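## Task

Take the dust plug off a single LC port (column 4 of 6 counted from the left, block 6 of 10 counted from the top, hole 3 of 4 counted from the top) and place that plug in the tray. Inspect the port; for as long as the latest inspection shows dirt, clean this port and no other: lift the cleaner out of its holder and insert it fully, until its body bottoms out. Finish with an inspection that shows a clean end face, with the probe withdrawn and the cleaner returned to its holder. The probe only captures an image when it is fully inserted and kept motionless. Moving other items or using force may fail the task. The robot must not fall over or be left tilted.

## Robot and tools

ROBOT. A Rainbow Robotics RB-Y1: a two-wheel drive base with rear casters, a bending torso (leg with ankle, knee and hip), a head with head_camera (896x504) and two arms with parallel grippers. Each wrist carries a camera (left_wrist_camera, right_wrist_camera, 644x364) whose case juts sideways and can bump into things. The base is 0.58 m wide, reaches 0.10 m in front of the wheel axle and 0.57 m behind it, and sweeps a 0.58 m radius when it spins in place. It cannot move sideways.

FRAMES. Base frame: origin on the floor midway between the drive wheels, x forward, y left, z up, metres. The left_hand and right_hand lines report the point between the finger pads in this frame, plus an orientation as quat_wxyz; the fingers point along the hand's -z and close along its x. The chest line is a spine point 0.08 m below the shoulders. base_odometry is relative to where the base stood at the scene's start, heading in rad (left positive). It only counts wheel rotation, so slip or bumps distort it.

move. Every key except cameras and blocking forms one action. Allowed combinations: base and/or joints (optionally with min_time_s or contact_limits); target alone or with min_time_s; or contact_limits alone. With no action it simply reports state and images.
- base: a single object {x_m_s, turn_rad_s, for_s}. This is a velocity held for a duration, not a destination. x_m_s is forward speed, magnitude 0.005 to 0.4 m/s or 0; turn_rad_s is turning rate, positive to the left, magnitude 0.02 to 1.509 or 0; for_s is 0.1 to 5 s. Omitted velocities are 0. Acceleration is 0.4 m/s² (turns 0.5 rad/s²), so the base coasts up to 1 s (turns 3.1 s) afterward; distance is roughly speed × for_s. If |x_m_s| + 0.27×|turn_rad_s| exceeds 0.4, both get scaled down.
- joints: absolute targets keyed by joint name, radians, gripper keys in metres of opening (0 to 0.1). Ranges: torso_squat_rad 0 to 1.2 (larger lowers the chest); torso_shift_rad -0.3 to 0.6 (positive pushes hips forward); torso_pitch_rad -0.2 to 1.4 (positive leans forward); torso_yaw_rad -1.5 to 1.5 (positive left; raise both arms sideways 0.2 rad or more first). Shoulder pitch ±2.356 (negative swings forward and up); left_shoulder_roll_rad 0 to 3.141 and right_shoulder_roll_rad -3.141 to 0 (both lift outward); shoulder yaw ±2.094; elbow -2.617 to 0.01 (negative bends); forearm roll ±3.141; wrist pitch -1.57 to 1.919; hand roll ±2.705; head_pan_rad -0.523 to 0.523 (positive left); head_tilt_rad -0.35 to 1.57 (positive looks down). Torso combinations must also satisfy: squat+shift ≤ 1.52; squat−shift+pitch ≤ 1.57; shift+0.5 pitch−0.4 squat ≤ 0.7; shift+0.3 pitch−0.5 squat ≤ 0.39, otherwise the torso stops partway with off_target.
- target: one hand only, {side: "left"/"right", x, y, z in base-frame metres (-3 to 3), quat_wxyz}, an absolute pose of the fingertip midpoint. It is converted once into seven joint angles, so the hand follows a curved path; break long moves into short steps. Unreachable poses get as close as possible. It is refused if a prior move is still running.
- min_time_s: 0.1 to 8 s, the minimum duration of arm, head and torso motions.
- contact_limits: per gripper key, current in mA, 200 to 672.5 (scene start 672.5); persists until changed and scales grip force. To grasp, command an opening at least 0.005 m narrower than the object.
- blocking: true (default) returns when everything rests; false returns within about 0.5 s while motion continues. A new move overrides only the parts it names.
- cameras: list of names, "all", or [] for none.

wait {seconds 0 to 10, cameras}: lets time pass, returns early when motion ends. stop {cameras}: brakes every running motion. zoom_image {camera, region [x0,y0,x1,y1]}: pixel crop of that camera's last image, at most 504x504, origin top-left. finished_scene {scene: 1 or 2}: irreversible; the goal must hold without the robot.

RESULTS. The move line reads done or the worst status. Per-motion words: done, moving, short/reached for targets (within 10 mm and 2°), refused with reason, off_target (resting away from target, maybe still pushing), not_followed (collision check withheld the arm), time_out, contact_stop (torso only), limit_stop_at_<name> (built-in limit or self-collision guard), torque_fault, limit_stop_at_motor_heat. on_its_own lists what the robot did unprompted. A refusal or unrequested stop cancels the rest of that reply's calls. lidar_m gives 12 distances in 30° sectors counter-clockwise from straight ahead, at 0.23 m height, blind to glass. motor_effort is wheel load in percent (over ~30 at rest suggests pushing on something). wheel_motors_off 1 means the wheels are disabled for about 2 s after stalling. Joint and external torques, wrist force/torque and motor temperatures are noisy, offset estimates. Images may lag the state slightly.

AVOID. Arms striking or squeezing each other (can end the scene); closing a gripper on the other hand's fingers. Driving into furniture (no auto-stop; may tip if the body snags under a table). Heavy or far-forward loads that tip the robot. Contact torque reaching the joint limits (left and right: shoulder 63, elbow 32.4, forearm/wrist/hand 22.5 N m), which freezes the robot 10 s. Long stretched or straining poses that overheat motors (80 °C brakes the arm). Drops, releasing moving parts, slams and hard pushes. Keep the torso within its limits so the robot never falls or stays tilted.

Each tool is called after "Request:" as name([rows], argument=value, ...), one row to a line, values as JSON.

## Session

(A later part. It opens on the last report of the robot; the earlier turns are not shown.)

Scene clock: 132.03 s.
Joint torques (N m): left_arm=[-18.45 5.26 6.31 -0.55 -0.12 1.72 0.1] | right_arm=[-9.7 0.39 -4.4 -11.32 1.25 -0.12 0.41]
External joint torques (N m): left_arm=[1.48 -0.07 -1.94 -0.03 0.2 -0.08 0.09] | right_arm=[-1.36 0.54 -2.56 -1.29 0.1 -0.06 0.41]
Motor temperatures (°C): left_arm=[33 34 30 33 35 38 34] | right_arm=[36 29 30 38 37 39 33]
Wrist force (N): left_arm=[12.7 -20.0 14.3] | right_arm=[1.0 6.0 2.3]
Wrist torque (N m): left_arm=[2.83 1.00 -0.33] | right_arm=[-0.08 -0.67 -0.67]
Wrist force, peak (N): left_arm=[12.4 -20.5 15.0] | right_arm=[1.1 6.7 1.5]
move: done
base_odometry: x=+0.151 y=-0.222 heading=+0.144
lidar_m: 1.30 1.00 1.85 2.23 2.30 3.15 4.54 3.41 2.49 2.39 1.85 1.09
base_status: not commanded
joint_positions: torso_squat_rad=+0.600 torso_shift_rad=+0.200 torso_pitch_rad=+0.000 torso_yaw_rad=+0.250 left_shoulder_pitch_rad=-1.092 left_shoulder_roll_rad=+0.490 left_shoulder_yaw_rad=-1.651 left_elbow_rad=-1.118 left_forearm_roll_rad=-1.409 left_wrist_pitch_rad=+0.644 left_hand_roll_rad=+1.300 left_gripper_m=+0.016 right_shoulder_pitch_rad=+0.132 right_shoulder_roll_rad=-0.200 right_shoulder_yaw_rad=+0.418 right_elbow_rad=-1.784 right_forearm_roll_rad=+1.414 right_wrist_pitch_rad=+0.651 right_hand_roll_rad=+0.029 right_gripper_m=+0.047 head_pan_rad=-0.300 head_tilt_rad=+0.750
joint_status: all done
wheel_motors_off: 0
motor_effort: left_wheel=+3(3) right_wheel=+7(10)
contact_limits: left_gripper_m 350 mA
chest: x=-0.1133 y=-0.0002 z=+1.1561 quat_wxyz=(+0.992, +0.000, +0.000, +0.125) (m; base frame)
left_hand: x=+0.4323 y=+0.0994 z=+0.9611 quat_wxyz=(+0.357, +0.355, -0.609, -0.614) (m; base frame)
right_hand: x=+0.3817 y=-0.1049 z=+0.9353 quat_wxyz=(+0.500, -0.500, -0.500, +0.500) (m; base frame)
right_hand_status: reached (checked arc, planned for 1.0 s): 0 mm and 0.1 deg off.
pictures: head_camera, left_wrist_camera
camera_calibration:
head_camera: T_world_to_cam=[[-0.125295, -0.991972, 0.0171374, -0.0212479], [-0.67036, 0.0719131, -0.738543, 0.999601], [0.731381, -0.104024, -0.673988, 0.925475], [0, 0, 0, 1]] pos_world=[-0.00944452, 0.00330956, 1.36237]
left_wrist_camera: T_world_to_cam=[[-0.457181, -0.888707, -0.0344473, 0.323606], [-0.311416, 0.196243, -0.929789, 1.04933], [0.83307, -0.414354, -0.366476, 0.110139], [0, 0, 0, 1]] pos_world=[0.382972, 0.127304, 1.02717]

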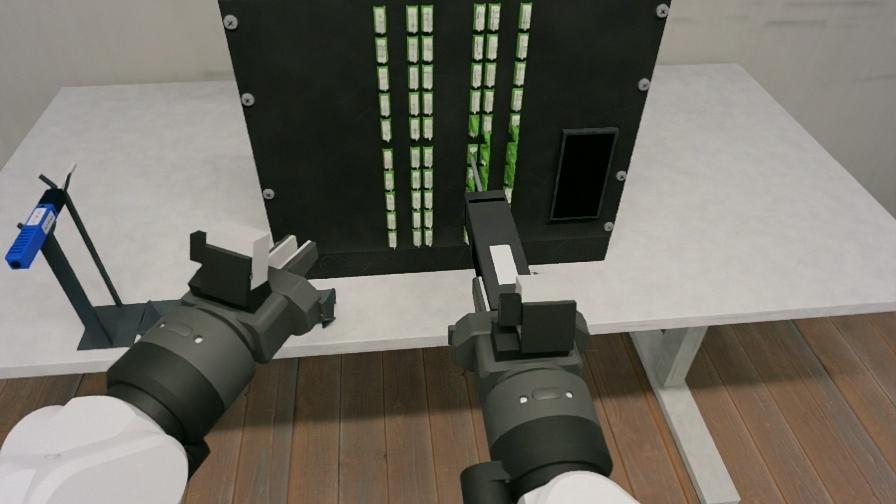

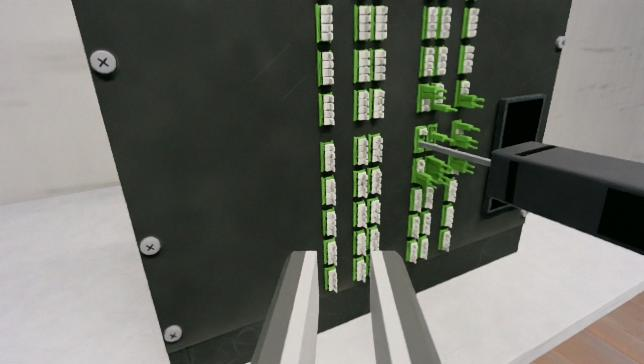

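Request:
move(target={"side":"right","x":0.383,"y":-0.1049,"z":0.9357,"quat_wxyz":[0.5,-0.5,-0.5,0.5]}, min_time_s=1, cameras=["head_camera","left_wrist_camera"])

Request:
zoom_image(camera="head_camera", region=[464, 146, 484, 166])

Request:
zoom_image(camera="left_wrist_camera", region=[412, 132, 432, 152])

Scene clock: 133.53 s.
Joint torques (N m): left_arm=[-18.25 5.32 6.37 -0.52 -0.15 1.76 0.06] | right_arm=[-10.52 0.12 -4.45 -11.48 1.51 -0.34 0.28]
External joint torques (N m): left_arm=[1.68 -0.01 -1.89 0 0.17 -0.04 0.04] | right_arm=[-2.12 0.29 -2.61 -1.45 0.36 -0.28 0.28]
Motor temperatures (°C): left_arm=[33 34 30 33 35 38 34] | right_arm=[36 29 30 38 37 39 33]
Wrist force (N): left_arm=[12.3 -19.9 14.6] | right_arm=[0.6 6.3 0.5]
Wrist torque (N m): left_arm=[2.80 0.96 -0.31] | right_arm=[-0.04 -0.61 -0.67]
Wrist force, peak (N): left_arm=[12.6 -20.3 14.9] | right_arm=[0.5 7.1 0.5]
move: done
base_odometry: x=+0.151 y=-0.222 heading=+0.144
lidar_m: 1.30 1.00 1.85 2.23 2.32 3.17 4.54 3.41 2.49 2.39 1.87 1.09
base_status: not commanded
joint_positions: torso_squat_rad=+0.600 torso_shift_rad=+0.200 torso_pitch_rad=+0.000 torso_yaw_rad=+0.250 left_shoulder_pitch_rad=-1.092 left_shoulder_roll_rad=+0.490 left_shoulder_yaw_rad=-1.651 left_elbow_rad=-1.118 left_forearm_roll_rad=-1.409 left_wrist_pitch_rad=+0.644 left_hand_roll_rad=+1.300 left_gripper_m=+0.016 right_shoulder_pitch_rad=+0.128 right_shoulder_roll_rad=-0.200 right_shoulder_yaw_rad=+0.416 right_elbow_rad=-1.781 right_forearm_roll_rad=+1.413 right_wrist_pitch_rad=+0.650 right_hand_roll_rad=+0.029 right_gripper_m=+0.047 head_pan_rad=-0.300 head_tilt_rad=+0.750
joint_status: all done
wheel_motors_off: 0
motor_effort: left_wheel=+1(3) right_wheel=+7(8)
contact_limits: left_gripper_m 350 mA
chest: x=-0.1133 y=-0.0002 z=+1.1561 quat_wxyz=(+0.992, +0.000, +0.000, +0.125) (m; base frame)
left_hand: x=+0.4323 y=+0.0994 z=+0.9611 quat_wxyz=(+0.357, +0.355, -0.609, -0.614) (m; base frame)
right_hand: x=+0.3828 y=-0.1049 z=+0.9353 quat_wxyz=(+0.500, -0.500, -0.500, +0.500) (m; base frame)
right_hand_status: reached (checked arc, planned for 1.0 s): 0 mm and 0.1 deg off.
pictures: head_camera, left_wrist_camera
camera_calibration:
head_camera: T_world_to_cam=[[-0.125295, -0.991972, 0.0171374, -0.0212479], [-0.67036, 0.0719131, -0.738543, 0.999601], [0.731381, -0.104024, -0.673988, 0.925475], [0, 0, 0, 1]] pos_world=[-0.00944452, 0.00330956, 1.36237]
left_wrist_camera: T_world_to_cam=[[-0.457181, -0.888707, -0.0344473, 0.323606], [-0.311416, 0.196243, -0.929789, 1.04933], [0.83307, -0.414354, -0.366476, 0.110139], [0, 0, 0, 1]] pos_world=[0.382972, 0.127304, 1.02717]

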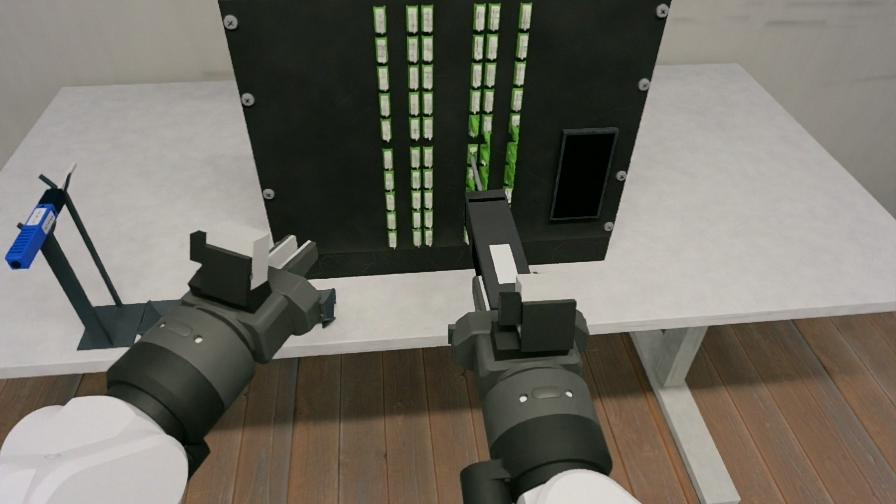

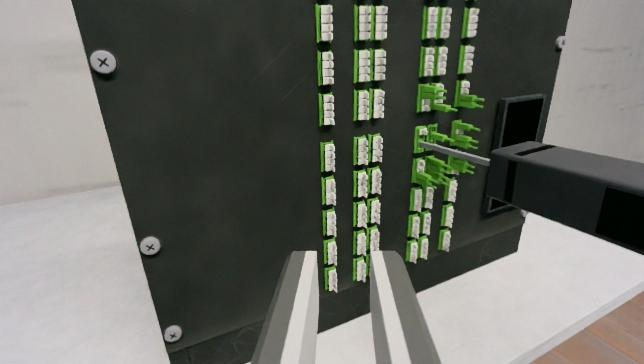

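Scaled by 25.200 from the camera's 896x504 image, which has a finer 1280x720 frame.

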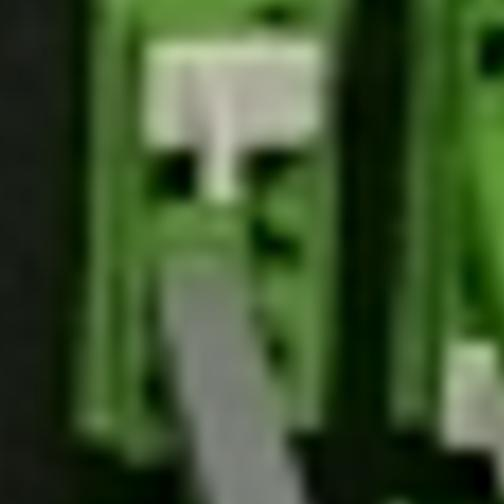

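Scaled by 25.200 from the camera's 644x364 image, which has a finer 1265x715 frame.

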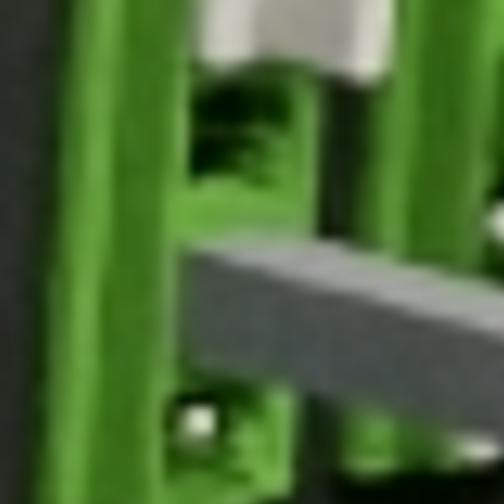

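It's entering. Push in.

Request:
move(target={"side":"right","x":0.385,"y":-0.1049,"z":0.9357,"quat_wxyz":[0.5,-0.5,-0.5,0.5]}, min_time_s=1, cameras=[])

Request:
move(target={"side":"right","x":0.388,"y":-0.1049,"z":0.9357,"quat_wxyz":[0.5,-0.5,-0.5,0.5]}, min_time_s=1, cameras=[])

Scene clock: 134.97 s.
Joint torques (N m): left_arm=[-18.13 5.15 6.36 -0.45 -0.11 1.59 0.03] | right_arm=[-10.47 0.14 -5.29 -11.9 1.52 -0.4 0.44]
External joint torques (N m): left_arm=[1.8 -0.18 -1.9 0.07 0.21 -0.2 0.01] | right_arm=[-1.95 0.35 -3.42 -1.88 0.37 -0.34 0.45]
Motor temperatures (°C): left_arm=[33 34 30 33 35 38 34] | right_arm=[36 29 30 38 37 39 33]
Wrist force (N): left_arm=[12.5 -20.7 14.4] | right_arm=[1.1 6.5 1.5]
Wrist torque (N m): left_arm=[2.90 0.96 -0.30] | right_arm=[-0.10 -0.57 -0.67]
Wrist force, peak (N): left_arm=[12.8 -20.6 14.7] | right_arm=[1.1 6.7 1.9]
move: done
base_odometry: x=+0.151 y=-0.222 heading=+0.144
lidar_m: 1.29 1.00 1.86 2.22 2.31 3.18 4.54 3.40 2.48 2.38 1.87 1.09
base_status: not commanded
joint_positions: torso_squat_rad=+0.600 torso_shift_rad=+0.200 torso_pitch_rad=+0.000 torso_yaw_rad=+0.250 left_shoulder_pitch_rad=-1.092 left_shoulder_roll_rad=+0.490 left_shoulder_yaw_rad=-1.651 left_elbow_rad=-1.118 left_forearm_roll_rad=-1.409 left_wrist_pitch_rad=+0.644 left_hand_roll_rad=+1.300 left_gripper_m=+0.016 right_shoulder_pitch_rad=+0.122 right_shoulder_roll_rad=-0.200 right_shoulder_yaw_rad=+0.414 right_elbow_rad=-1.776 right_forearm_roll_rad=+1.410 right_wrist_pitch_rad=+0.649 right_hand_roll_rad=+0.029 right_gripper_m=+0.047 head_pan_rad=-0.300 head_tilt_rad=+0.750
joint_status: all done
wheel_motors_off: 0
motor_effort: left_wheel=+0(3) right_wheel=+6(8)
contact_limits: left_gripper_m 350 mA
chest: x=-0.1133 y=-0.0002 z=+1.1561 quat_wxyz=(+0.992, +0.000, +0.000, +0.125) (m; base frame)
left_hand: x=+0.4323 y=+0.0994 z=+0.9611 quat_wxyz=(+0.357, +0.355, -0.609, -0.614) (m; base frame)
right_hand: x=+0.3847 y=-0.1049 z=+0.9352 quat_wxyz=(+0.500, -0.500, -0.500, +0.500) (m; base frame)
right_hand_status: reached (checked arc, planned for 1.0 s): 1 mm and 0.1 deg off.
pictures: none
No camera images: "cameras" was empty.

Scene clock: 136.30 s.
Joint torques (N m): left_arm=[-18.07 5.07 6.5 -0.47 -0.06 1.72 0.09] | right_arm=[-14.34 -0.29 -8.31 -10.57 0.89 -0.99 0.62]
External joint torques (N m): left_arm=[1.86 -0.26 -1.76 0.05 0.26 -0.07 0.08] | right_arm=[-5.66 -0.03 -6.41 -0.55 -0.25 -0.93 0.63]
Motor temperatures (°C): left_arm=[33 34 30 33 35 38 34] | right_arm=[36 29 30 38 37 39 33]
Wrist force (N): left_arm=[12.7 -20.1 14.4] | right_arm=[0.1 5.2 22.5]
Wrist torque (N m): left_arm=[2.81 1.00 -0.35] | right_arm=[-0.45 -0.28 -0.74]
Wrist force, peak (N): left_arm=[12.5 -20.6 15.1] | right_arm=[-0.1 4.8 22.9]
move: done
base_odometry: x=+0.151 y=-0.222 heading=+0.144
lidar_m: 1.29 1.00 1.85 2.23 2.31 3.14 4.55 3.42 2.49 2.40 1.87 1.10
base_status: not commanded
joint_positions: torso_squat_rad=+0.600 torso_shift_rad=+0.200 torso_pitch_rad=+0.000 torso_yaw_rad=+0.250 left_shoulder_pitch_rad=-1.092 left_shoulder_roll_rad=+0.490 left_shoulder_yaw_rad=-1.651 left_elbow_rad=-1.118 left_forearm_roll_rad=-1.409 left_wrist_pitch_rad=+0.644 left_hand_roll_rad=+1.300 left_gripper_m=+0.016 right_shoulder_pitch_rad=+0.114 right_shoulder_roll_rad=-0.200 right_shoulder_yaw_rad=+0.410 right_elbow_rad=-1.767 right_forearm_roll_rad=+1.405 right_wrist_pitch_rad=+0.647 right_hand_roll_rad=+0.029 right_gripper_m=+0.047 head_pan_rad=-0.300 head_tilt_rad=+0.750
joint_status: all done
wheel_motors_off: 0
motor_effort: left_wheel=+2(2) right_wheel=+4(8)
contact_limits: left_gripper_m 350 mA
chest: x=-0.1134 y=-0.0002 z=+1.1562 quat_wxyz=(+0.992, +0.000, +0.000, +0.125) (m; base frame)
left_hand: x=+0.4322 y=+0.0994 z=+0.9612 quat_wxyz=(+0.357, +0.355, -0.609, -0.613) (m; base frame)
right_hand: x=+0.3873 y=-0.1048 z=+0.9350 quat_wxyz=(+0.500, -0.500, -0.500, +0.501) (m; base frame)
right_hand_status: reached (checked arc, planned for 1.0 s): 1 mm and 0.1 deg off.
pictures: none
No camera images: "cameras" was empty.

Request:
move(target={"side":"right","x":0.3865,"y":-0.1049,"z":0.9357,"quat_wxyz":[0.5,-0.5,-0.5,0.5]}, min_time_s=0.8, cameras=["head_camera","left_wrist_camera"])

Request:
zoom_image(camera="head_camera", region=[464, 146, 484, 166])

Request:
zoom_image(camera="left_wrist_camera", region=[412, 132, 432, 152])

Scene clock: 137.93 s.
Joint torques (N m): left_arm=[-18.19 5.22 6.18 -0.49 -0.18 1.67 -0.01] | right_arm=[-8.72 -0.8 -1.91 -12.68 2.45 0.61 -0.11]
External joint torques (N m): left_arm=[1.74 -0.11 -2.07 0.03 0.14 -0.13 -0.02] | right_arm=[-0.09 -0.56 -0.02 -2.66 1.31 0.67 -0.11]
Motor temperatures (°C): left_arm=[33 34 30 33 35 38 34] | right_arm=[36 29 30 38 37 39 33]
Wrist force (N): left_arm=[12.3 -20.4 14.4] | right_arm=[1.7 7.3 -1.8]
Wrist torque (N m): left_arm=[2.86 0.93 -0.32] | right_arm=[-0.07 -0.70 -0.73]
Wrist force, peak (N): left_arm=[12.9 -20.5 14.8] | right_arm=[-0.4 5.0 23.0]
move: done
base_odometry: x=+0.151 y=-0.222 heading=+0.144
lidar_m: 1.29 0.99 1.85 2.23 2.32 3.14 4.54 3.41 2.49 2.38 1.86 1.09
base_status: not commanded
joint_positions: torso_squat_rad=+0.600 torso_shift_rad=+0.200 torso_pitch_rad=+0.000 torso_yaw_rad=+0.250 left_shoulder_pitch_rad=-1.092 left_shoulder_roll_rad=+0.490 left_shoulder_yaw_rad=-1.651 left_elbow_rad=-1.118 left_forearm_roll_rad=-1.409 left_wrist_pitch_rad=+0.644 left_hand_roll_rad=+1.300 left_gripper_m=+0.016 right_shoulder_pitch_rad=+0.116 right_shoulder_roll_rad=-0.200 right_shoulder_yaw_rad=+0.411 right_elbow_rad=-1.770 right_forearm_roll_rad=+1.407 right_wrist_pitch_rad=+0.647 right_hand_roll_rad=+0.029 right_gripper_m=+0.047 head_pan_rad=-0.300 head_tilt_rad=+0.750
joint_status: all done
wheel_motors_off: 0
motor_effort: left_wheel=+2(3) right_wheel=+6(9)
contact_limits: left_gripper_m 350 mA
chest: x=-0.1133 y=-0.0002 z=+1.1561 quat_wxyz=(+0.992, +0.000, +0.000, +0.125) (m; base frame)
left_hand: x=+0.4323 y=+0.0994 z=+0.9611 quat_wxyz=(+0.357, +0.355, -0.609, -0.614) (m; base frame)
right_hand: x=+0.3866 y=-0.1050 z=+0.9353 quat_wxyz=(+0.500, -0.500, -0.500, +0.500) (m; base frame)
right_hand_status: reached (checked arc, planned for 0.8 s): 0 mm and 0.1 deg off.
pictures: head_camera, left_wrist_camera
camera_calibration:
head_camera: T_world_to_cam=[[-0.125215, -0.991983, 0.0170786, -0.0211543], [-0.670367, 0.0719029, -0.738538, 0.999662], [0.731389, -0.103925, -0.673995, 0.925411], [0, 0, 0, 1]] pos_world=[-0.0093445, 0.00330967, 1.36237]
left_wrist_camera: T_world_to_cam=[[-0.457181, -0.888707, -0.0344473, 0.323606], [-0.311416, 0.196243, -0.929789, 1.04933], [0.83307, -0.414354, -0.366476, 0.110139], [0, 0, 0, 1]] pos_world=[0.382972, 0.127304, 1.02717]

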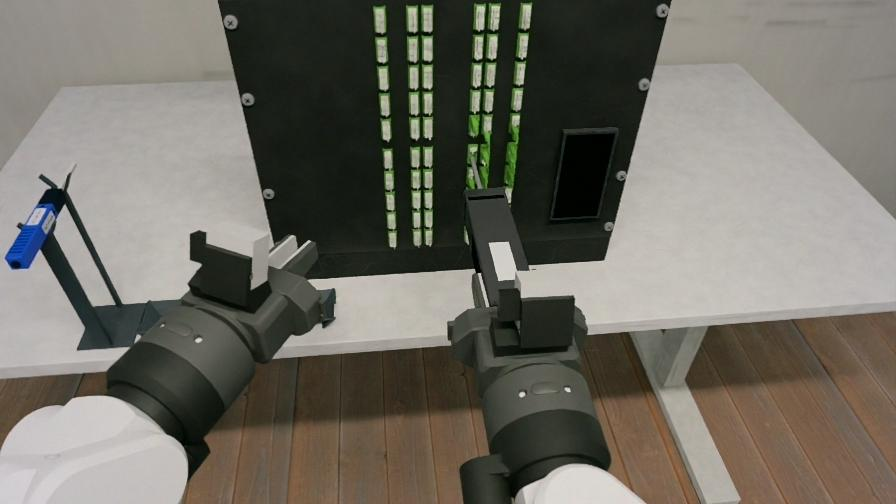

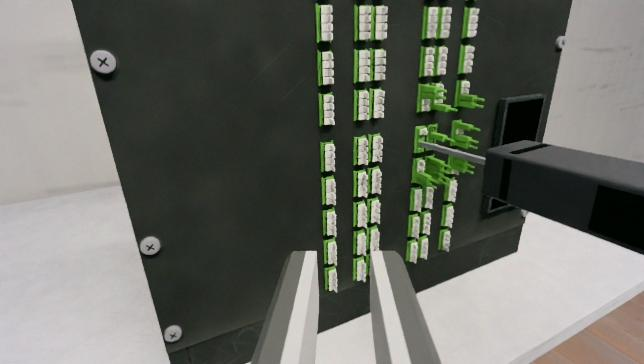

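Scaled by 25.200 from the camera's 896x504 image, which has a finer 1280x720 frame.

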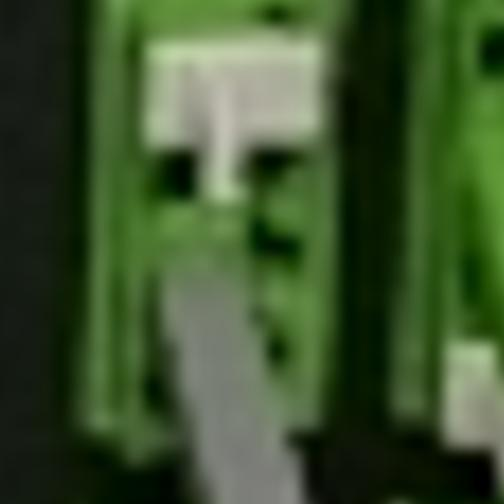

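Scaled by 25.200 from the camera's 644x364 image, which has a finer 1265x715 frame.

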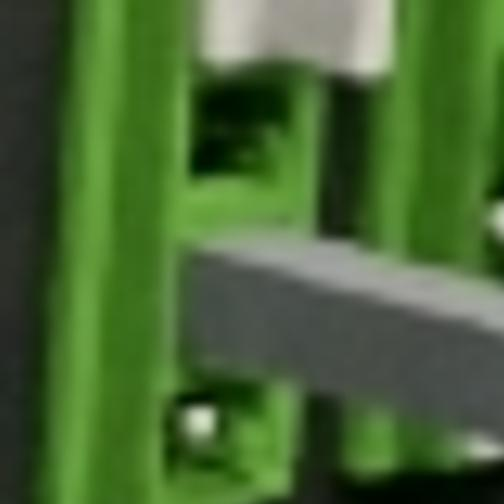

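Request:
move(target={"side":"right","x":0.3875,"y":-0.1049,"z":0.9354,"quat_wxyz":[0.5,-0.5,-0.5,0.5]}, min_time_s=0.8, cameras=[])

Request:
move(target={"side":"right","x":0.3865,"y":-0.1049,"z":0.9357,"quat_wxyz":[0.5,-0.5,-0.5,0.5]}, min_time_s=0.8, cameras=[])

Request:
move(target={"side":"right","x":0.3875,"y":-0.1049,"z":0.9360,"quat_wxyz":[0.5,-0.5,-0.5,0.5]}, min_time_s=0.8, cameras=[])

Request:
move(target={"side":"right","x":0.3865,"y":-0.1049,"z":0.9357,"quat_wxyz":[0.5,-0.5,-0.5,0.5]}, min_time_s=0.8, cameras=[])

Request:
move(target={"side":"right","x":0.3875,"y":-0.1047,"z":0.9357,"quat_wxyz":[0.5,-0.5,-0.5,0.5]}, min_time_s=0.8, cameras=[])

Request:
move(target={"side":"right","x":0.3865,"y":-0.1049,"z":0.9357,"quat_wxyz":[0.5,-0.5,-0.5,0.5]}, min_time_s=0.8, cameras=[])

Request:
move(target={"side":"right","x":0.3875,"y":-0.1052,"z":0.9357,"quat_wxyz":[0.5,-0.5,-0.5,0.5]}, min_time_s=0.8, cameras=[])

Scene clock: 139.83 s.
Joint torques (N m): left_arm=[-18.15 5.16 6.18 -0.33 -0.16 1.66 -0.03] | right_arm=[-8.78 -0.18 -2.91 -11.9 1.45 0.02 0.07]
External joint torques (N m): left_arm=[1.78 -0.17 -2.08 0.19 0.16 -0.14 -0.04] | right_arm=[-0.15 0.06 -1.01 -1.88 0.31 0.07 0.07]
Motor temperatures (°C): left_arm=[33 34 30 33 35 38 34] | right_arm=[36 29 30 38 37 39 33]
Wrist force (N): left_arm=[12.7 -20.4 14.7] | right_arm=[1.9 6.6 -1.6]
Wrist torque (N m): left_arm=[2.86 0.99 -0.33] | right_arm=[-0.09 -0.73 -0.76]
Wrist force, peak (N): left_arm=[12.7 -20.3 15.0] | right_arm=[1.9 7.6 -1.5]
move: done
base_odometry: x=+0.151 y=-0.222 heading=+0.144
lidar_m: 1.30 1.00 1.84 2.23 2.32 3.17 4.54 3.42 2.49 2.39 1.85 1.10
base_status: not commanded
joint_positions: torso_squat_rad=+0.600 torso_shift_rad=+0.200 torso_pitch_rad=+0.000 torso_yaw_rad=+0.250 left_shoulder_pitch_rad=-1.092 left_shoulder_roll_rad=+0.490 left_shoulder_yaw_rad=-1.651 left_elbow_rad=-1.118 left_forearm_roll_rad=-1.409 left_wrist_pitch_rad=+0.644 left_hand_roll_rad=+1.300 left_gripper_m=+0.016 right_shoulder_pitch_rad=+0.116 right_shoulder_roll_rad=-0.200 right_shoulder_yaw_rad=+0.411 right_elbow_rad=-1.770 right_forearm_roll_rad=+1.407 right_wrist_pitch_rad=+0.647 right_hand_roll_rad=+0.029 right_gripper_m=+0.047 head_pan_rad=-0.300 head_tilt_rad=+0.750
joint_status: all done
wheel_motors_off: 0
motor_effort: left_wheel=+2(4) right_wheel=+5(10)
contact_limits: left_gripper_m 350 mA
chest: x=-0.1133 y=-0.0002 z=+1.1561 quat_wxyz=(+0.992, +0.000, +0.000, +0.125) (m; base frame)
left_hand: x=+0.4323 y=+0.0994 z=+0.9611 quat_wxyz=(+0.357, +0.355, -0.609, -0.614) (m; base frame)
right_hand: x=+0.3866 y=-0.1050 z=+0.9352 quat_wxyz=(+0.500, -0.500, -0.500, +0.500) (m; base frame)
right_hand_status: reached (checked arc, planned for 0.8 s): 1 mm and 0.1 deg off.
pictures: none
No camera images: "cameras" was empty.

Scene clock: 140.97 s.
Joint torques (N m): left_arm=[-18.42 5.28 6.22 -0.53 -0.14 1.73 0.05] | right_arm=[-7.81 -0.16 -3.38 -11.56 1.53 0.09 0.31]
External joint torques (N m): left_arm=[1.51 -0.05 -2.04 -0.01 0.18 -0.07 0.04] | right_arm=[0.82 0.08 -1.48 -1.54 0.39 0.15 0.31]
Motor temperatures (°C): left_arm=[33 34 30 33 35 38 34] | right_arm=[36 29 30 38 37 39 33]
Wrist force (N): left_arm=[12.7 -20.5 14.7] | right_arm=[1.8 6.4 -2.1]
Wrist torque (N m): left_arm=[2.90 0.98 -0.34] | right_arm=[-0.22 -0.76 -0.74]
Wrist force, peak (N): left_arm=[12.7 -20.5 14.7] | right_arm=[1.6 7.1 -1.9]
move: done
base_odometry: x=+0.151 y=-0.222 heading=+0.144
lidar_m: 1.29 1.01 1.85 2.22 2.32 3.15 4.54 3.42 2.49 2.39 1.87 1.08
base_status: not commanded
joint_positions: torso_squat_rad=+0.600 torso_shift_rad=+0.200 torso_pitch_rad=+0.000 torso_yaw_rad=+0.250 left_shoulder_pitch_rad=-1.092 left_shoulder_roll_rad=+0.490 left_shoulder_yaw_rad=-1.651 left_elbow_rad=-1.118 left_forearm_roll_rad=-1.409 left_wrist_pitch_rad=+0.644 left_hand_roll_rad=+1.300 left_gripper_m=+0.016 right_shoulder_pitch_rad=+0.116 right_shoulder_roll_rad=-0.200 right_shoulder_yaw_rad=+0.411 right_elbow_rad=-1.770 right_forearm_roll_rad=+1.407 right_wrist_pitch_rad=+0.647 right_hand_roll_rad=+0.029 right_gripper_m=+0.047 head_pan_rad=-0.300 head_tilt_rad=+0.750
joint_status: all done
wheel_motors_off: 0
motor_effort: left_wheel=+2(4) right_wheel=+7(8)
contact_limits: left_gripper_m 350 mA
chest: x=-0.1133 y=-0.0002 z=+1.1561 quat_wxyz=(+0.992, +0.000, +0.000, +0.125) (m; base frame)
left_hand: x=+0.4323 y=+0.0994 z=+0.9611 quat_wxyz=(+0.357, +0.355, -0.609, -0.614) (m; base frame)
right_hand: x=+0.3866 y=-0.1050 z=+0.9351 quat_wxyz=(+0.500, -0.500, -0.500, +0.500) (m; base frame)
right_hand_status: reached (checked arc, planned for 0.8 s): 1 mm and 0.1 deg off.
pictures: none
No camera images: "cameras" was empty.

Scene clock: 142.10 s.
Joint torques (N m): left_arm=[-18.27 5.44 6.17 -0.45 -0.23 1.83 0.13] | right_arm=[-13 -0.68 -6.73 -11.6 1.43 -0.78 0.36]
External joint torques (N m): left_arm=[1.66 0.11 -2.08 0.06 0.09 0.03 0.11] | right_arm=[-4.34 -0.43 -4.83 -1.58 0.29 -0.72 0.37]
Motor temperatures (°C): left_arm=[33 34 30 33 35 38 34] | right_arm=[36 29 30 38 37 39 33]
Wrist force (N): left_arm=[12.3 -20.2 14.7] | right_arm=[0.4 6.0 13.2]
Wrist torque (N m): left_arm=[2.84 0.95 -0.31] | right_arm=[-0.17 -0.43 -0.71]
Wrist force, peak (N): left_arm=[12.6 -20.7 14.7] | right_arm=[0.3 6.0 13.5]
move: done
base_odometry: x=+0.151 y=-0.222 heading=+0.144
lidar_m: 1.30 1.01 1.84 2.23 2.31 3.15 4.54 3.41 2.49 2.39 1.86 1.09
base_status: not commanded
joint_positions: torso_squat_rad=+0.600 torso_shift_rad=+0.200 torso_pitch_rad=+0.000 torso_yaw_rad=+0.250 left_shoulder_pitch_rad=-1.092 left_shoulder_roll_rad=+0.490 left_shoulder_yaw_rad=-1.651 left_elbow_rad=-1.118 left_forearm_roll_rad=-1.409 left_wrist_pitch_rad=+0.644 left_hand_roll_rad=+1.300 left_gripper_m=+0.016 right_shoulder_pitch_rad=+0.115 right_shoulder_roll_rad=-0.200 right_shoulder_yaw_rad=+0.410 right_elbow_rad=-1.769 right_forearm_roll_rad=+1.405 right_wrist_pitch_rad=+0.647 right_hand_roll_rad=+0.031 right_gripper_m=+0.047 head_pan_rad=-0.300 head_tilt_rad=+0.750
joint_status: all done
wheel_motors_off: 0
motor_effort: left_wheel=+2(4) right_wheel=+6(8)
contact_limits: left_gripper_m 350 mA
chest: x=-0.1133 y=-0.0002 z=+1.1561 quat_wxyz=(+0.992, +0.000, +0.000, +0.125) (m; base frame)
left_hand: x=+0.4323 y=+0.0994 z=+0.9611 quat_wxyz=(+0.357, +0.355, -0.609, -0.614) (m; base frame)
right_hand: x=+0.3870 y=-0.1048 z=+0.9353 quat_wxyz=(+0.500, -0.500, -0.500, +0.500) (m; base frame)
right_hand_status: reached (checked arc, planned for 0.8 s): 1 mm and 0.1 deg off.
pictures: none
No camera images: "cameras" was empty.

Scene clock: 143.23 s.
Joint torques (N m): left_arm=[-18.13 5.21 6.43 -0.4 -0.15 1.72 0.02] | right_arm=[-9.86 -0.22 -3.55 -10.82 1.12 -0.08 0.3]
External joint torques (N m): left_arm=[1.8 -0.12 -1.82 0.12 0.17 -0.08 0.01] | right_arm=[-1.22 0.03 -1.66 -0.79 -0.03 -0.02 0.31]
Motor temperatures (°C): left_arm=[33 34 30 33 35 38 34] | right_arm=[36 29 30 38 37 39 33]
Wrist force (N): left_arm=[12.5 -20.3 14.6] | right_arm=[0.7 5.5 9.2]
Wrist torque (N m): left_arm=[2.83 0.98 -0.33] | right_arm=[-0.39 -0.58 -0.76]
Wrist force, peak (N): left_arm=[12.6 -20.6 14.8] | right_arm=[0.5 6.3 13.2]
move: done
base_odometry: x=+0.151 y=-0.222 heading=+0.144
lidar_m: 1.29 1.01 1.83 2.22 2.31 3.15 4.54 3.41 2.48 2.38 1.86 1.09
base_status: not commanded
joint_positions: torso_squat_rad=+0.600 torso_shift_rad=+0.200 torso_pitch_rad=+0.000 torso_yaw_rad=+0.250 left_shoulder_pitch_rad=-1.092 left_shoulder_roll_rad=+0.490 left_shoulder_yaw_rad=-1.651 left_elbow_rad=-1.118 left_forearm_roll_rad=-1.409 left_wrist_pitch_rad=+0.644 left_hand_roll_rad=+1.300 left_gripper_m=+0.016 right_shoulder_pitch_rad=+0.115 right_shoulder_roll_rad=-0.200 right_shoulder_yaw_rad=+0.410 right_elbow_rad=-1.769 right_forearm_roll_rad=+1.405 right_wrist_pitch_rad=+0.647 right_hand_roll_rad=+0.031 right_gripper_m=+0.047 head_pan_rad=-0.300 head_tilt_rad=+0.750
joint_status: all done
wheel_motors_off: 0
motor_effort: left_wheel=+2(3) right_wheel=+6(9)
contact_limits: left_gripper_m 350 mA
chest: x=-0.1133 y=-0.0002 z=+1.1561 quat_wxyz=(+0.992, +0.000, +0.000, +0.125) (m; base frame)
left_hand: x=+0.4323 y=+0.0994 z=+0.9611 quat_wxyz=(+0.357, +0.355, -0.609, -0.614) (m; base frame)
right_hand: x=+0.3869 y=-0.1049 z=+0.9350 quat_wxyz=(+0.500, -0.500, -0.499, +0.501) (m; base frame)
right_hand_status: reached (checked arc, planned for 0.8 s): 1 mm and 0.1 deg off.
pictures: none
No camera images: "cameras" was empty.

Scene clock: 144.37 s.
Joint torques (N m): left_arm=[-18.44 5.11 6.24 -0.46 -0.18 1.69 0.04] | right_arm=[-8.37 -0.78 -2.79 -10.37 1.2 0.06 0.24]
External joint torques (N m): left_arm=[1.49 -0.22 -2.01 0.06 0.14 -0.1 0.02] | right_arm=[0.27 -0.54 -0.89 -0.34 0.05 0.12 0.24]
Motor temperatures (°C): left_arm=[33 34 30 33 35 38 34] | right_arm=[36 29 30 38 37 39 33]
Wrist force (N): left_arm=[12.2 -20.2 14.5] | right_arm=[1.0 5.7 6.8]
Wrist torque (N m): left_arm=[2.83 0.94 -0.30] | right_arm=[-0.59 -0.66 -0.75]
Wrist force, peak (N): left_arm=[12.5 -20.6 14.9] | right_arm=[0.9 5.5 9.4]
move: done
base_odometry: x=+0.151 y=-0.222 heading=+0.144
lidar_m: 1.30 1.01 1.85 2.22 2.32 3.16 4.53 3.43 2.48 2.38 1.87 1.08
base_status: not commanded
joint_positions: torso_squat_rad=+0.600 torso_shift_rad=+0.200 torso_pitch_rad=+0.000 torso_yaw_rad=+0.250 left_shoulder_pitch_rad=-1.092 left_shoulder_roll_rad=+0.490 left_shoulder_yaw_rad=-1.651 left_elbow_rad=-1.118 left_forearm_roll_rad=-1.409 left_wrist_pitch_rad=+0.644 left_hand_roll_rad=+1.300 left_gripper_m=+0.016 right_shoulder_pitch_rad=+0.116 right_shoulder_roll_rad=-0.200 right_shoulder_yaw_rad=+0.410 right_elbow_rad=-1.769 right_forearm_roll_rad=+1.405 right_wrist_pitch_rad=+0.647 right_hand_roll_rad=+0.031 right_gripper_m=+0.047 head_pan_rad=-0.300 head_tilt_rad=+0.750
joint_status: all done
wheel_motors_off: 0
motor_effort: left_wheel=+1(3) right_wheel=+6(8)
contact_limits: left_gripper_m 350 mA
chest: x=-0.1133 y=-0.0002 z=+1.1561 quat_wxyz=(+0.992, +0.000, +0.000, +0.125) (m; base frame)
left_hand: x=+0.4323 y=+0.0994 z=+0.9611 quat_wxyz=(+0.357, +0.355, -0.609, -0.614) (m; base frame)
right_hand: x=+0.3868 y=-0.1050 z=+0.9349 quat_wxyz=(+0.500, -0.500, -0.499, +0.501) (m; base frame)
right_hand_status: reached (checked arc, planned for 0.8 s): 1 mm and 0.1 deg off.
pictures: none
No camera images: "cameras" was empty.

Scene clock: 145.50 s.
Joint torques (N m): left_arm=[-18.33 5.51 5.98 -0.44 -0.15 1.64 0.01] | right_arm=[-8.36 -1.18 -2.81 -10.54 1.27 0.11 -0.11]
External joint torques (N m): left_arm=[1.6 0.18 -2.28 0.08 0.17 -0.15 0] | right_arm=[0.28 -0.93 -0.91 -0.52 0.12 0.17 -0.11]
Motor temperatures (°C): left_arm=[33 34 30 32 35 38 34] | right_arm=[36 29 30 38 37 39 33]
Wrist force (N): left_arm=[12.3 -19.8 14.5] | right_arm=[1.5 4.5 5.8]
Wrist torque (N m): left_arm=[2.79 0.94 -0.31] | right_arm=[-0.55 -0.61 -0.76]
Wrist force, peak (N): left_arm=[12.4 -20.6 15.1] | right_arm=[1.5 4.9 7.1]
move: done
base_odometry: x=+0.151 y=-0.222 heading=+0.144
lidar_m: 1.29 1.00 1.84 2.23 2.31 3.15 4.53 3.41 2.49 2.40 1.87 1.08
base_status: not commanded
joint_positions: torso_squat_rad=+0.600 torso_shift_rad=+0.200 torso_pitch_rad=+0.000 torso_yaw_rad=+0.250 left_shoulder_pitch_rad=-1.092 left_shoulder_roll_rad=+0.490 left_shoulder_yaw_rad=-1.651 left_elbow_rad=-1.118 left_forearm_roll_rad=-1.409 left_wrist_pitch_rad=+0.644 left_hand_roll_rad=+1.300 left_gripper_m=+0.016 right_shoulder_pitch_rad=+0.116 right_shoulder_roll_rad=-0.200 right_shoulder_yaw_rad=+0.410 right_elbow_rad=-1.769 right_forearm_roll_rad=+1.405 right_wrist_pitch_rad=+0.647 right_hand_roll_rad=+0.031 right_gripper_m=+0.047 head_pan_rad=-0.300 head_tilt_rad=+0.750
joint_status: all done
wheel_motors_off: 0
motor_effort: left_wheel=+2(3) right_wheel=+5(8)
contact_limits: left_gripper_m 350 mA
chest: x=-0.1133 y=-0.0002 z=+1.1561 quat_wxyz=(+0.992, +0.000, +0.000, +0.125) (m; base frame)
left_hand: x=+0.4323 y=+0.0994 z=+0.9611 quat_wxyz=(+0.357, +0.355, -0.609, -0.614) (m; base frame)
right_hand: x=+0.3868 y=-0.1050 z=+0.9348 quat_wxyz=(+0.501, -0.500, -0.499, +0.501) (m; base frame)
right_hand_status: reached (checked arc, planned for 0.8 s): 1 mm and 0.1 deg off.
pictures: none
No camera images: "cameras" was empty.

Scene clock: 146.63 s.
Joint torques (N m): left_arm=[-18.18 5.15 6.3 -0.43 -0.12 1.75 0.07] | right_arm=[-12.52 -2.35 -7.19 -10.5 1.93 -0.63 -0.11]
External joint torques (N m): left_arm=[1.75 -0.18 -1.96 0.09 0.2 -0.04 0.05] | right_arm=[-3.86 -2.09 -5.29 -0.48 0.79 -0.57 -0.11]
Motor temperatures (°C): left_arm=[33 34 30 32 35 38 34] | right_arm=[36 29 30 38 37 39 33]
Wrist force (N): left_arm=[12.5 -20.1 15.0] | right_arm=[0.6 5.7 13.8]
Wrist torque (N m): left_arm=[2.84 0.98 -0.33] | right_arm=[-0.38 -0.52 -0.73]
Wrist force, peak (N): left_arm=[12.9 -20.5 14.8] | right_arm=[0.6 5.7 13.8]
move: done
base_odometry: x=+0.151 y=-0.222 heading=+0.144
lidar_m: 1.30 1.01 1.86 2.22 2.32 3.15 4.53 3.41 2.49 2.39 1.87 1.10
base_status: not commanded
joint_positions: torso_squat_rad=+0.600 torso_shift_rad=+0.200 torso_pitch_rad=+0.000 torso_yaw_rad=+0.250 left_shoulder_pitch_rad=-1.092 left_shoulder_roll_rad=+0.490 left_shoulder_yaw_rad=-1.651 left_elbow_rad=-1.118 left_forearm_roll_rad=-1.409 left_wrist_pitch_rad=+0.644 left_hand_roll_rad=+1.300 left_gripper_m=+0.016 right_shoulder_pitch_rad=+0.115 right_shoulder_roll_rad=-0.201 right_shoulder_yaw_rad=+0.410 right_elbow_rad=-1.769 right_forearm_roll_rad=+1.405 right_wrist_pitch_rad=+0.647 right_hand_roll_rad=+0.029 right_gripper_m=+0.047 head_pan_rad=-0.300 head_tilt_rad=+0.750
joint_status: all done
wheel_motors_off: 0
motor_effort: left_wheel=+3(3) right_wheel=+4(10)
contact_limits: left_gripper_m 350 mA
chest: x=-0.1133 y=-0.0002 z=+1.1561 quat_wxyz=(+0.992, +0.000, +0.000, +0.125) (m; base frame)
left_hand: x=+0.4323 y=+0.0994 z=+0.9612 quat_wxyz=(+0.357, +0.355, -0.609, -0.614) (m; base frame)
right_hand: x=+0.3870 y=-0.1050 z=+0.9351 quat_wxyz=(+0.500, -0.499, -0.500, +0.500) (m; base frame)
right_hand_status: reached (checked arc, planned for 0.8 s): 1 mm and 0.1 deg off.
pictures: none
No camera images: "cameras" was empty.

Request:
move(target={"side":"right","x":0.3835,"y":-0.1046,"z":0.9357,"quat_wxyz":[0.5,-0.5,-0.5,0.5]}, min_time_s=0.8, cameras=["head_camera"])

Request:
zoom_image(camera="head_camera", region=[464, 146, 484, 166])

Request:
move(target={"side":"right","x":0.386,"y":-0.1046,"z":0.9358,"quat_wxyz":[0.5,-0.5,-0.5,0.5]}, min_time_s=0.8, cameras=[])

Request:
move(target={"side":"right","x":0.3878,"y":-0.1046,"z":0.9358,"quat_wxyz":[0.5,-0.5,-0.5,0.5]}, min_time_s=0.8, cameras=["head_camera","left_wrist_camera"])

Request:
zoom_image(camera="head_camera", region=[464, 146, 484, 166])

Request:
zoom_image(camera="left_wrist_camera", region=[412, 132, 432, 152])

Scene clock: 149.57 s.
Joint torques (N m): left_arm=[-18.27 5.1 6.51 -0.32 -0.26 1.77 0.06] | right_arm=[-7.55 1.18 -1.64 -12.42 2.31 -0.04 0.2]
External joint torques (N m): left_arm=[1.65 -0.23 -1.74 0.2 0.06 -0.02 0.05] | right_arm=[0.9 1.36 0.21 -2.39 1.15 0.02 0.21]
Motor temperatures (°C): left_arm=[33 34 30 32 35 38 34] | right_arm=[36 29 30 38 37 39 33]
Wrist force (N): left_arm=[12.3 -20.5 14.5] | right_arm=[0.7 6.5 -0.5]
Wrist torque (N m): left_arm=[2.86 0.93 -0.33] | right_arm=[-0.08 -0.56 -0.65]
Wrist force, peak (N): left_arm=[12.9 -20.7 14.6] | right_arm=[2.2 8.7 -25.1]
move: done
base_odometry: x=+0.151 y=-0.222 heading=+0.144
lidar_m: 1.28 0.99 1.84 2.22 2.32 3.16 4.54 3.43 2.49 2.38 1.87 1.09
base_status: not commanded
joint_positions: torso_squat_rad=+0.600 torso_shift_rad=+0.200 torso_pitch_rad=+0.000 torso_yaw_rad=+0.250 left_shoulder_pitch_rad=-1.092 left_shoulder_roll_rad=+0.490 left_shoulder_yaw_rad=-1.651 left_elbow_rad=-1.118 left_forearm_roll_rad=-1.409 left_wrist_pitch_rad=+0.644 left_hand_roll_rad=+1.300 left_gripper_m=+0.016 right_shoulder_pitch_rad=+0.125 right_shoulder_roll_rad=-0.200 right_shoulder_yaw_rad=+0.415 right_elbow_rad=-1.779 right_forearm_roll_rad=+1.412 right_wrist_pitch_rad=+0.650 right_hand_roll_rad=+0.029 right_gripper_m=+0.047 head_pan_rad=-0.300 head_tilt_rad=+0.750
joint_status: all done
wheel_motors_off: 0
motor_effort: left_wheel=+1(3) right_wheel=-1(7)
contact_limits: left_gripper_m 350 mA
chest: x=-0.1131 y=-0.0002 z=+1.1561 quat_wxyz=(+0.992, +0.000, +0.000, +0.125) (m; base frame)
left_hand: x=+0.4324 y=+0.0994 z=+0.9610 quat_wxyz=(+0.357, +0.355, -0.608, -0.614) (m; base frame)
right_hand: x=+0.3838 y=-0.1048 z=+0.9352 quat_wxyz=(+0.500, -0.500, -0.500, +0.500) (m; base frame)
right_hand_status: reached (checked arc, planned for 0.8 s): 1 mm and 0.1 deg off.
pictures: head_camera
camera_calibration:
head_camera: T_world_to_cam=[[-0.125144, -0.99199, 0.0171883, -0.0212763], [-0.670642, 0.0718116, -0.738297, 0.999391], [0.731149, -0.10392, -0.674256, 0.925551], [0, 0, 0, 1]] pos_world=[-0.00914475, 0.00330968, 1.36227]

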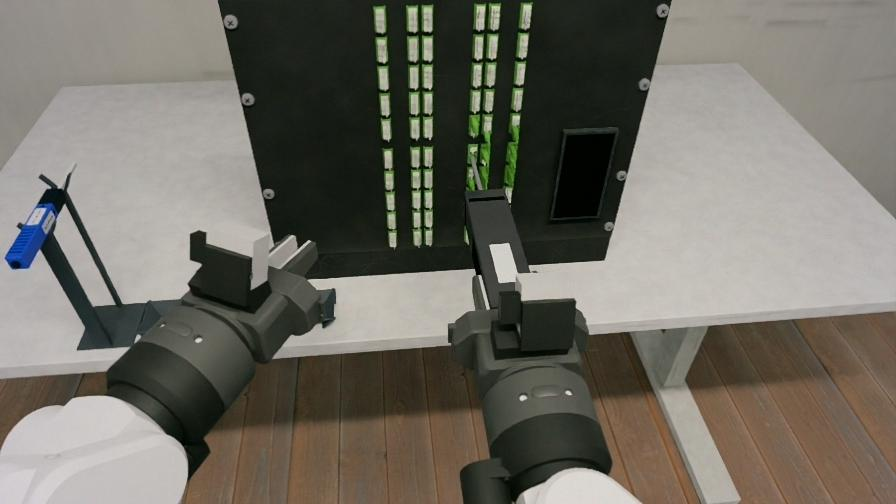

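Scaled by 25.200 from the camera's 896x504 image, which has a finer 1280x720 frame.

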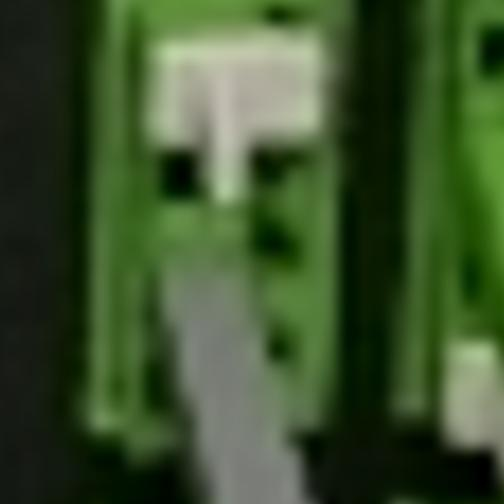

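Scene clock: 150.70 s.
Joint torques (N m): left_arm=[-18.19 5.31 6.45 -0.61 -0.19 1.75 -0.03] | right_arm=[-11.74 0.89 -5.05 -11.75 1.61 -1.13 0.31]
External joint torques (N m): left_arm=[1.74 -0.02 -1.8 -0.09 0.13 -0.04 -0.04] | right_arm=[-3.18 1.11 -3.18 -1.72 0.46 -1.07 0.32]
Motor temperatures (°C): left_arm=[33 34 30 32 35 38 34] | right_arm=[36 29 30 38 37 39 33]
Wrist force (N): left_arm=[12.7 -20.5 13.8] | right_arm=[-0.1 6.0 7.1]
Wrist torque (N m): left_arm=[2.87 1.00 -0.32] | right_arm=[-0.09 -0.38 -0.69]
Wrist force, peak (N): left_arm=[12.6 -20.6 14.9] | right_arm=[-0.1 6.5 6.7]
move: done
base_odometry: x=+0.151 y=-0.222 heading=+0.144
lidar_m: 1.29 0.99 1.85 2.23 2.31 3.16 4.54 3.43 2.49 2.39 1.85 1.10
base_status: not commanded
joint_positions: torso_squat_rad=+0.600 torso_shift_rad=+0.200 torso_pitch_rad=+0.000 torso_yaw_rad=+0.250 left_shoulder_pitch_rad=-1.092 left_shoulder_roll_rad=+0.490 left_shoulder_yaw_rad=-1.651 left_elbow_rad=-1.118 left_forearm_roll_rad=-1.409 left_wrist_pitch_rad=+0.644 left_hand_roll_rad=+1.300 left_gripper_m=+0.016 right_shoulder_pitch_rad=+0.119 right_shoulder_roll_rad=-0.200 right_shoulder_yaw_rad=+0.413 right_elbow_rad=-1.773 right_forearm_roll_rad=+1.408 right_wrist_pitch_rad=+0.649 right_hand_roll_rad=+0.030 right_gripper_m=+0.047 head_pan_rad=-0.300 head_tilt_rad=+0.750
joint_status: all done
wheel_motors_off: 0
motor_effort: left_wheel=+0(2) right_wheel=+1(4)
contact_limits: left_gripper_m 350 mA
chest: x=-0.1131 y=-0.0002 z=+1.1561 quat_wxyz=(+0.992, +0.000, +0.000, +0.125) (m; base frame)
left_hand: x=+0.4324 y=+0.0994 z=+0.9610 quat_wxyz=(+0.357, +0.355, -0.609, -0.614) (m; base frame)
right_hand: x=+0.3856 y=-0.1047 z=+0.9353 quat_wxyz=(+0.500, -0.500, -0.500, +0.500) (m; base frame)
right_hand_status: reached (checked arc, planned for 0.8 s): 1 mm and 0.1 deg off.
pictures: none
No camera images: "cameras" was empty.

Scene clock: 151.83 s.
Joint torques (N m): left_arm=[-18.18 5.36 6.22 -0.48 -0.07 1.7 -0.03] | right_arm=[-14.89 -0.35 -7.5 -11.01 1.19 -1.24 0.42]
External joint torques (N m): left_arm=[1.75 0.03 -2.03 0.03 0.25 -0.09 -0.04] | right_arm=[-6.22 -0.1 -5.6 -0.99 0.05 -1.18 0.43]
Motor temperatures (°C): left_arm=[33 34 30 32 35 38 34] | right_arm=[36 29 30 38 37 39 33]
Wrist force (N): left_arm=[12.5 -20.4 14.7] | right_arm=[-0.3 5.2 20.9]
Wrist torque (N m): left_arm=[2.83 0.96 -0.31] | right_arm=[-0.34 -0.16 -0.72]
Wrist force, peak (N): left_arm=[12.3 -20.9 14.8] | right_arm=[-0.5 4.8 21.0]
move: done
base_odometry: x=+0.151 y=-0.222 heading=+0.144
lidar_m: 1.29 1.00 1.85 2.23 2.32 3.16 4.54 3.43 2.49 2.39 1.87 1.09
base_status: not commanded
joint_positions: torso_squat_rad=+0.600 torso_shift_rad=+0.200 torso_pitch_rad=+0.000 torso_yaw_rad=+0.250 left_shoulder_pitch_rad=-1.092 left_shoulder_roll_rad=+0.490 left_shoulder_yaw_rad=-1.651 left_elbow_rad=-1.118 left_forearm_roll_rad=-1.409 left_wrist_pitch_rad=+0.644 left_hand_roll_rad=+1.300 left_gripper_m=+0.016 right_shoulder_pitch_rad=+0.114 right_shoulder_roll_rad=-0.200 right_shoulder_yaw_rad=+0.411 right_elbow_rad=-1.768 right_forearm_roll_rad=+1.405 right_wrist_pitch_rad=+0.648 right_hand_roll_rad=+0.030 right_gripper_m=+0.047 head_pan_rad=-0.300 head_tilt_rad=+0.750
joint_status: all done
wheel_motors_off: 0
motor_effort: left_wheel=+2(3) right_wheel=+5(7)
contact_limits: left_gripper_m 350 mA
chest: x=-0.1133 y=-0.0002 z=+1.1562 quat_wxyz=(+0.992, +0.000, +0.000, +0.125) (m; base frame)
left_hand: x=+0.4322 y=+0.0994 z=+0.9612 quat_wxyz=(+0.357, +0.355, -0.609, -0.614) (m; base frame)
right_hand: x=+0.3871 y=-0.1046 z=+0.9351 quat_wxyz=(+0.500, -0.500, -0.500, +0.500) (m; base frame)
right_hand_status: reached (checked arc, planned for 0.8 s): 1 mm and 0.1 deg off.
pictures: head_camera, left_wrist_camera
camera_calibration:
head_camera: T_world_to_cam=[[-0.125222, -0.991982, 0.0170708, -0.0211563], [-0.670365, 0.0719134, -0.738538, 0.999595], [0.731389, -0.103925, -0.673995, 0.925484], [0, 0, 0, 1]] pos_world=[-0.0094445, 0.00330967, 1.36237]
left_wrist_camera: T_world_to_cam=[[-0.457181, -0.888707, -0.0344473, 0.32361], [-0.311416, 0.196243, -0.929789, 1.04942], [0.83307, -0.414354, -0.366476, 0.110176], [0, 0, 0, 1]] pos_world=[0.382972, 0.127304, 1.02727]

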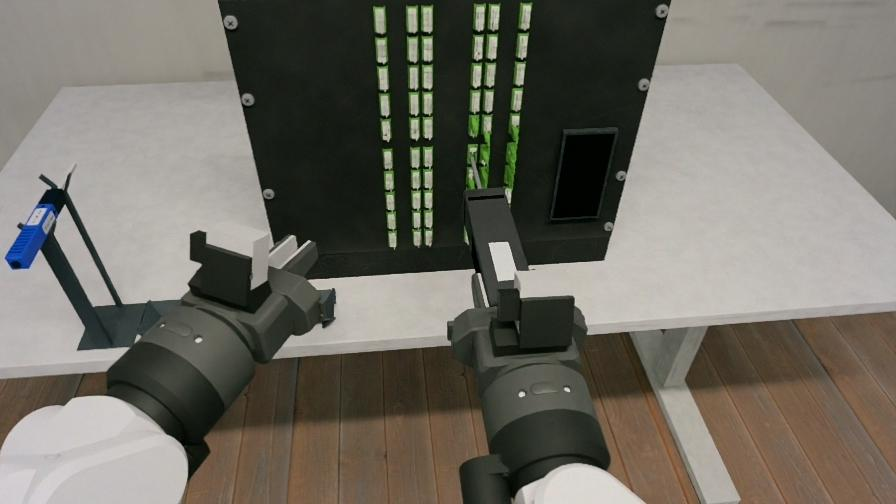

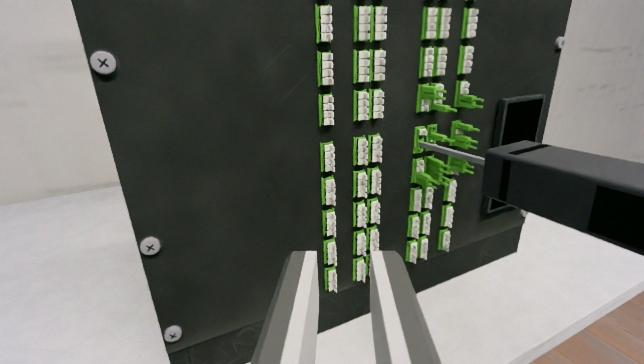

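Scaled by 25.200 from the camera's 896x504 image, which has a finer 1280x720 frame.

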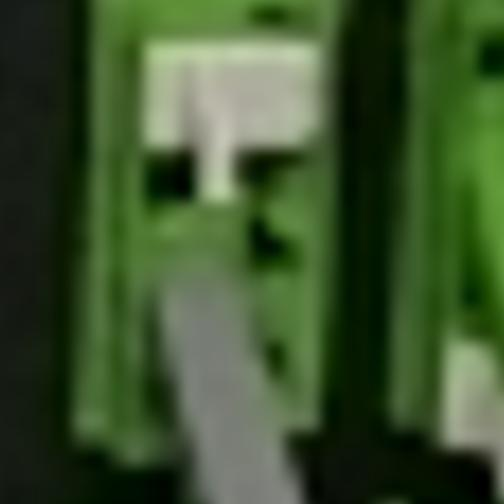

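Scaled by 25.200 from the camera's 644x364 image, which has a finer 1265x715 frame.

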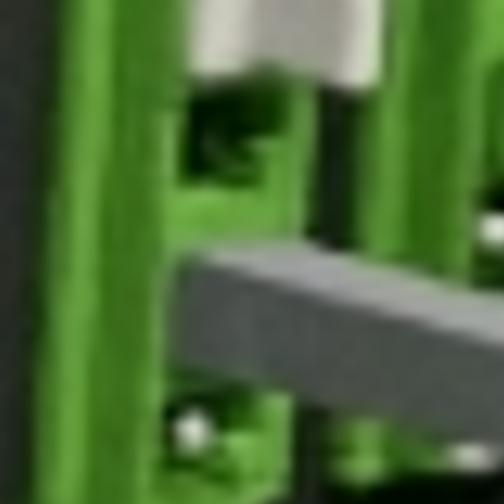

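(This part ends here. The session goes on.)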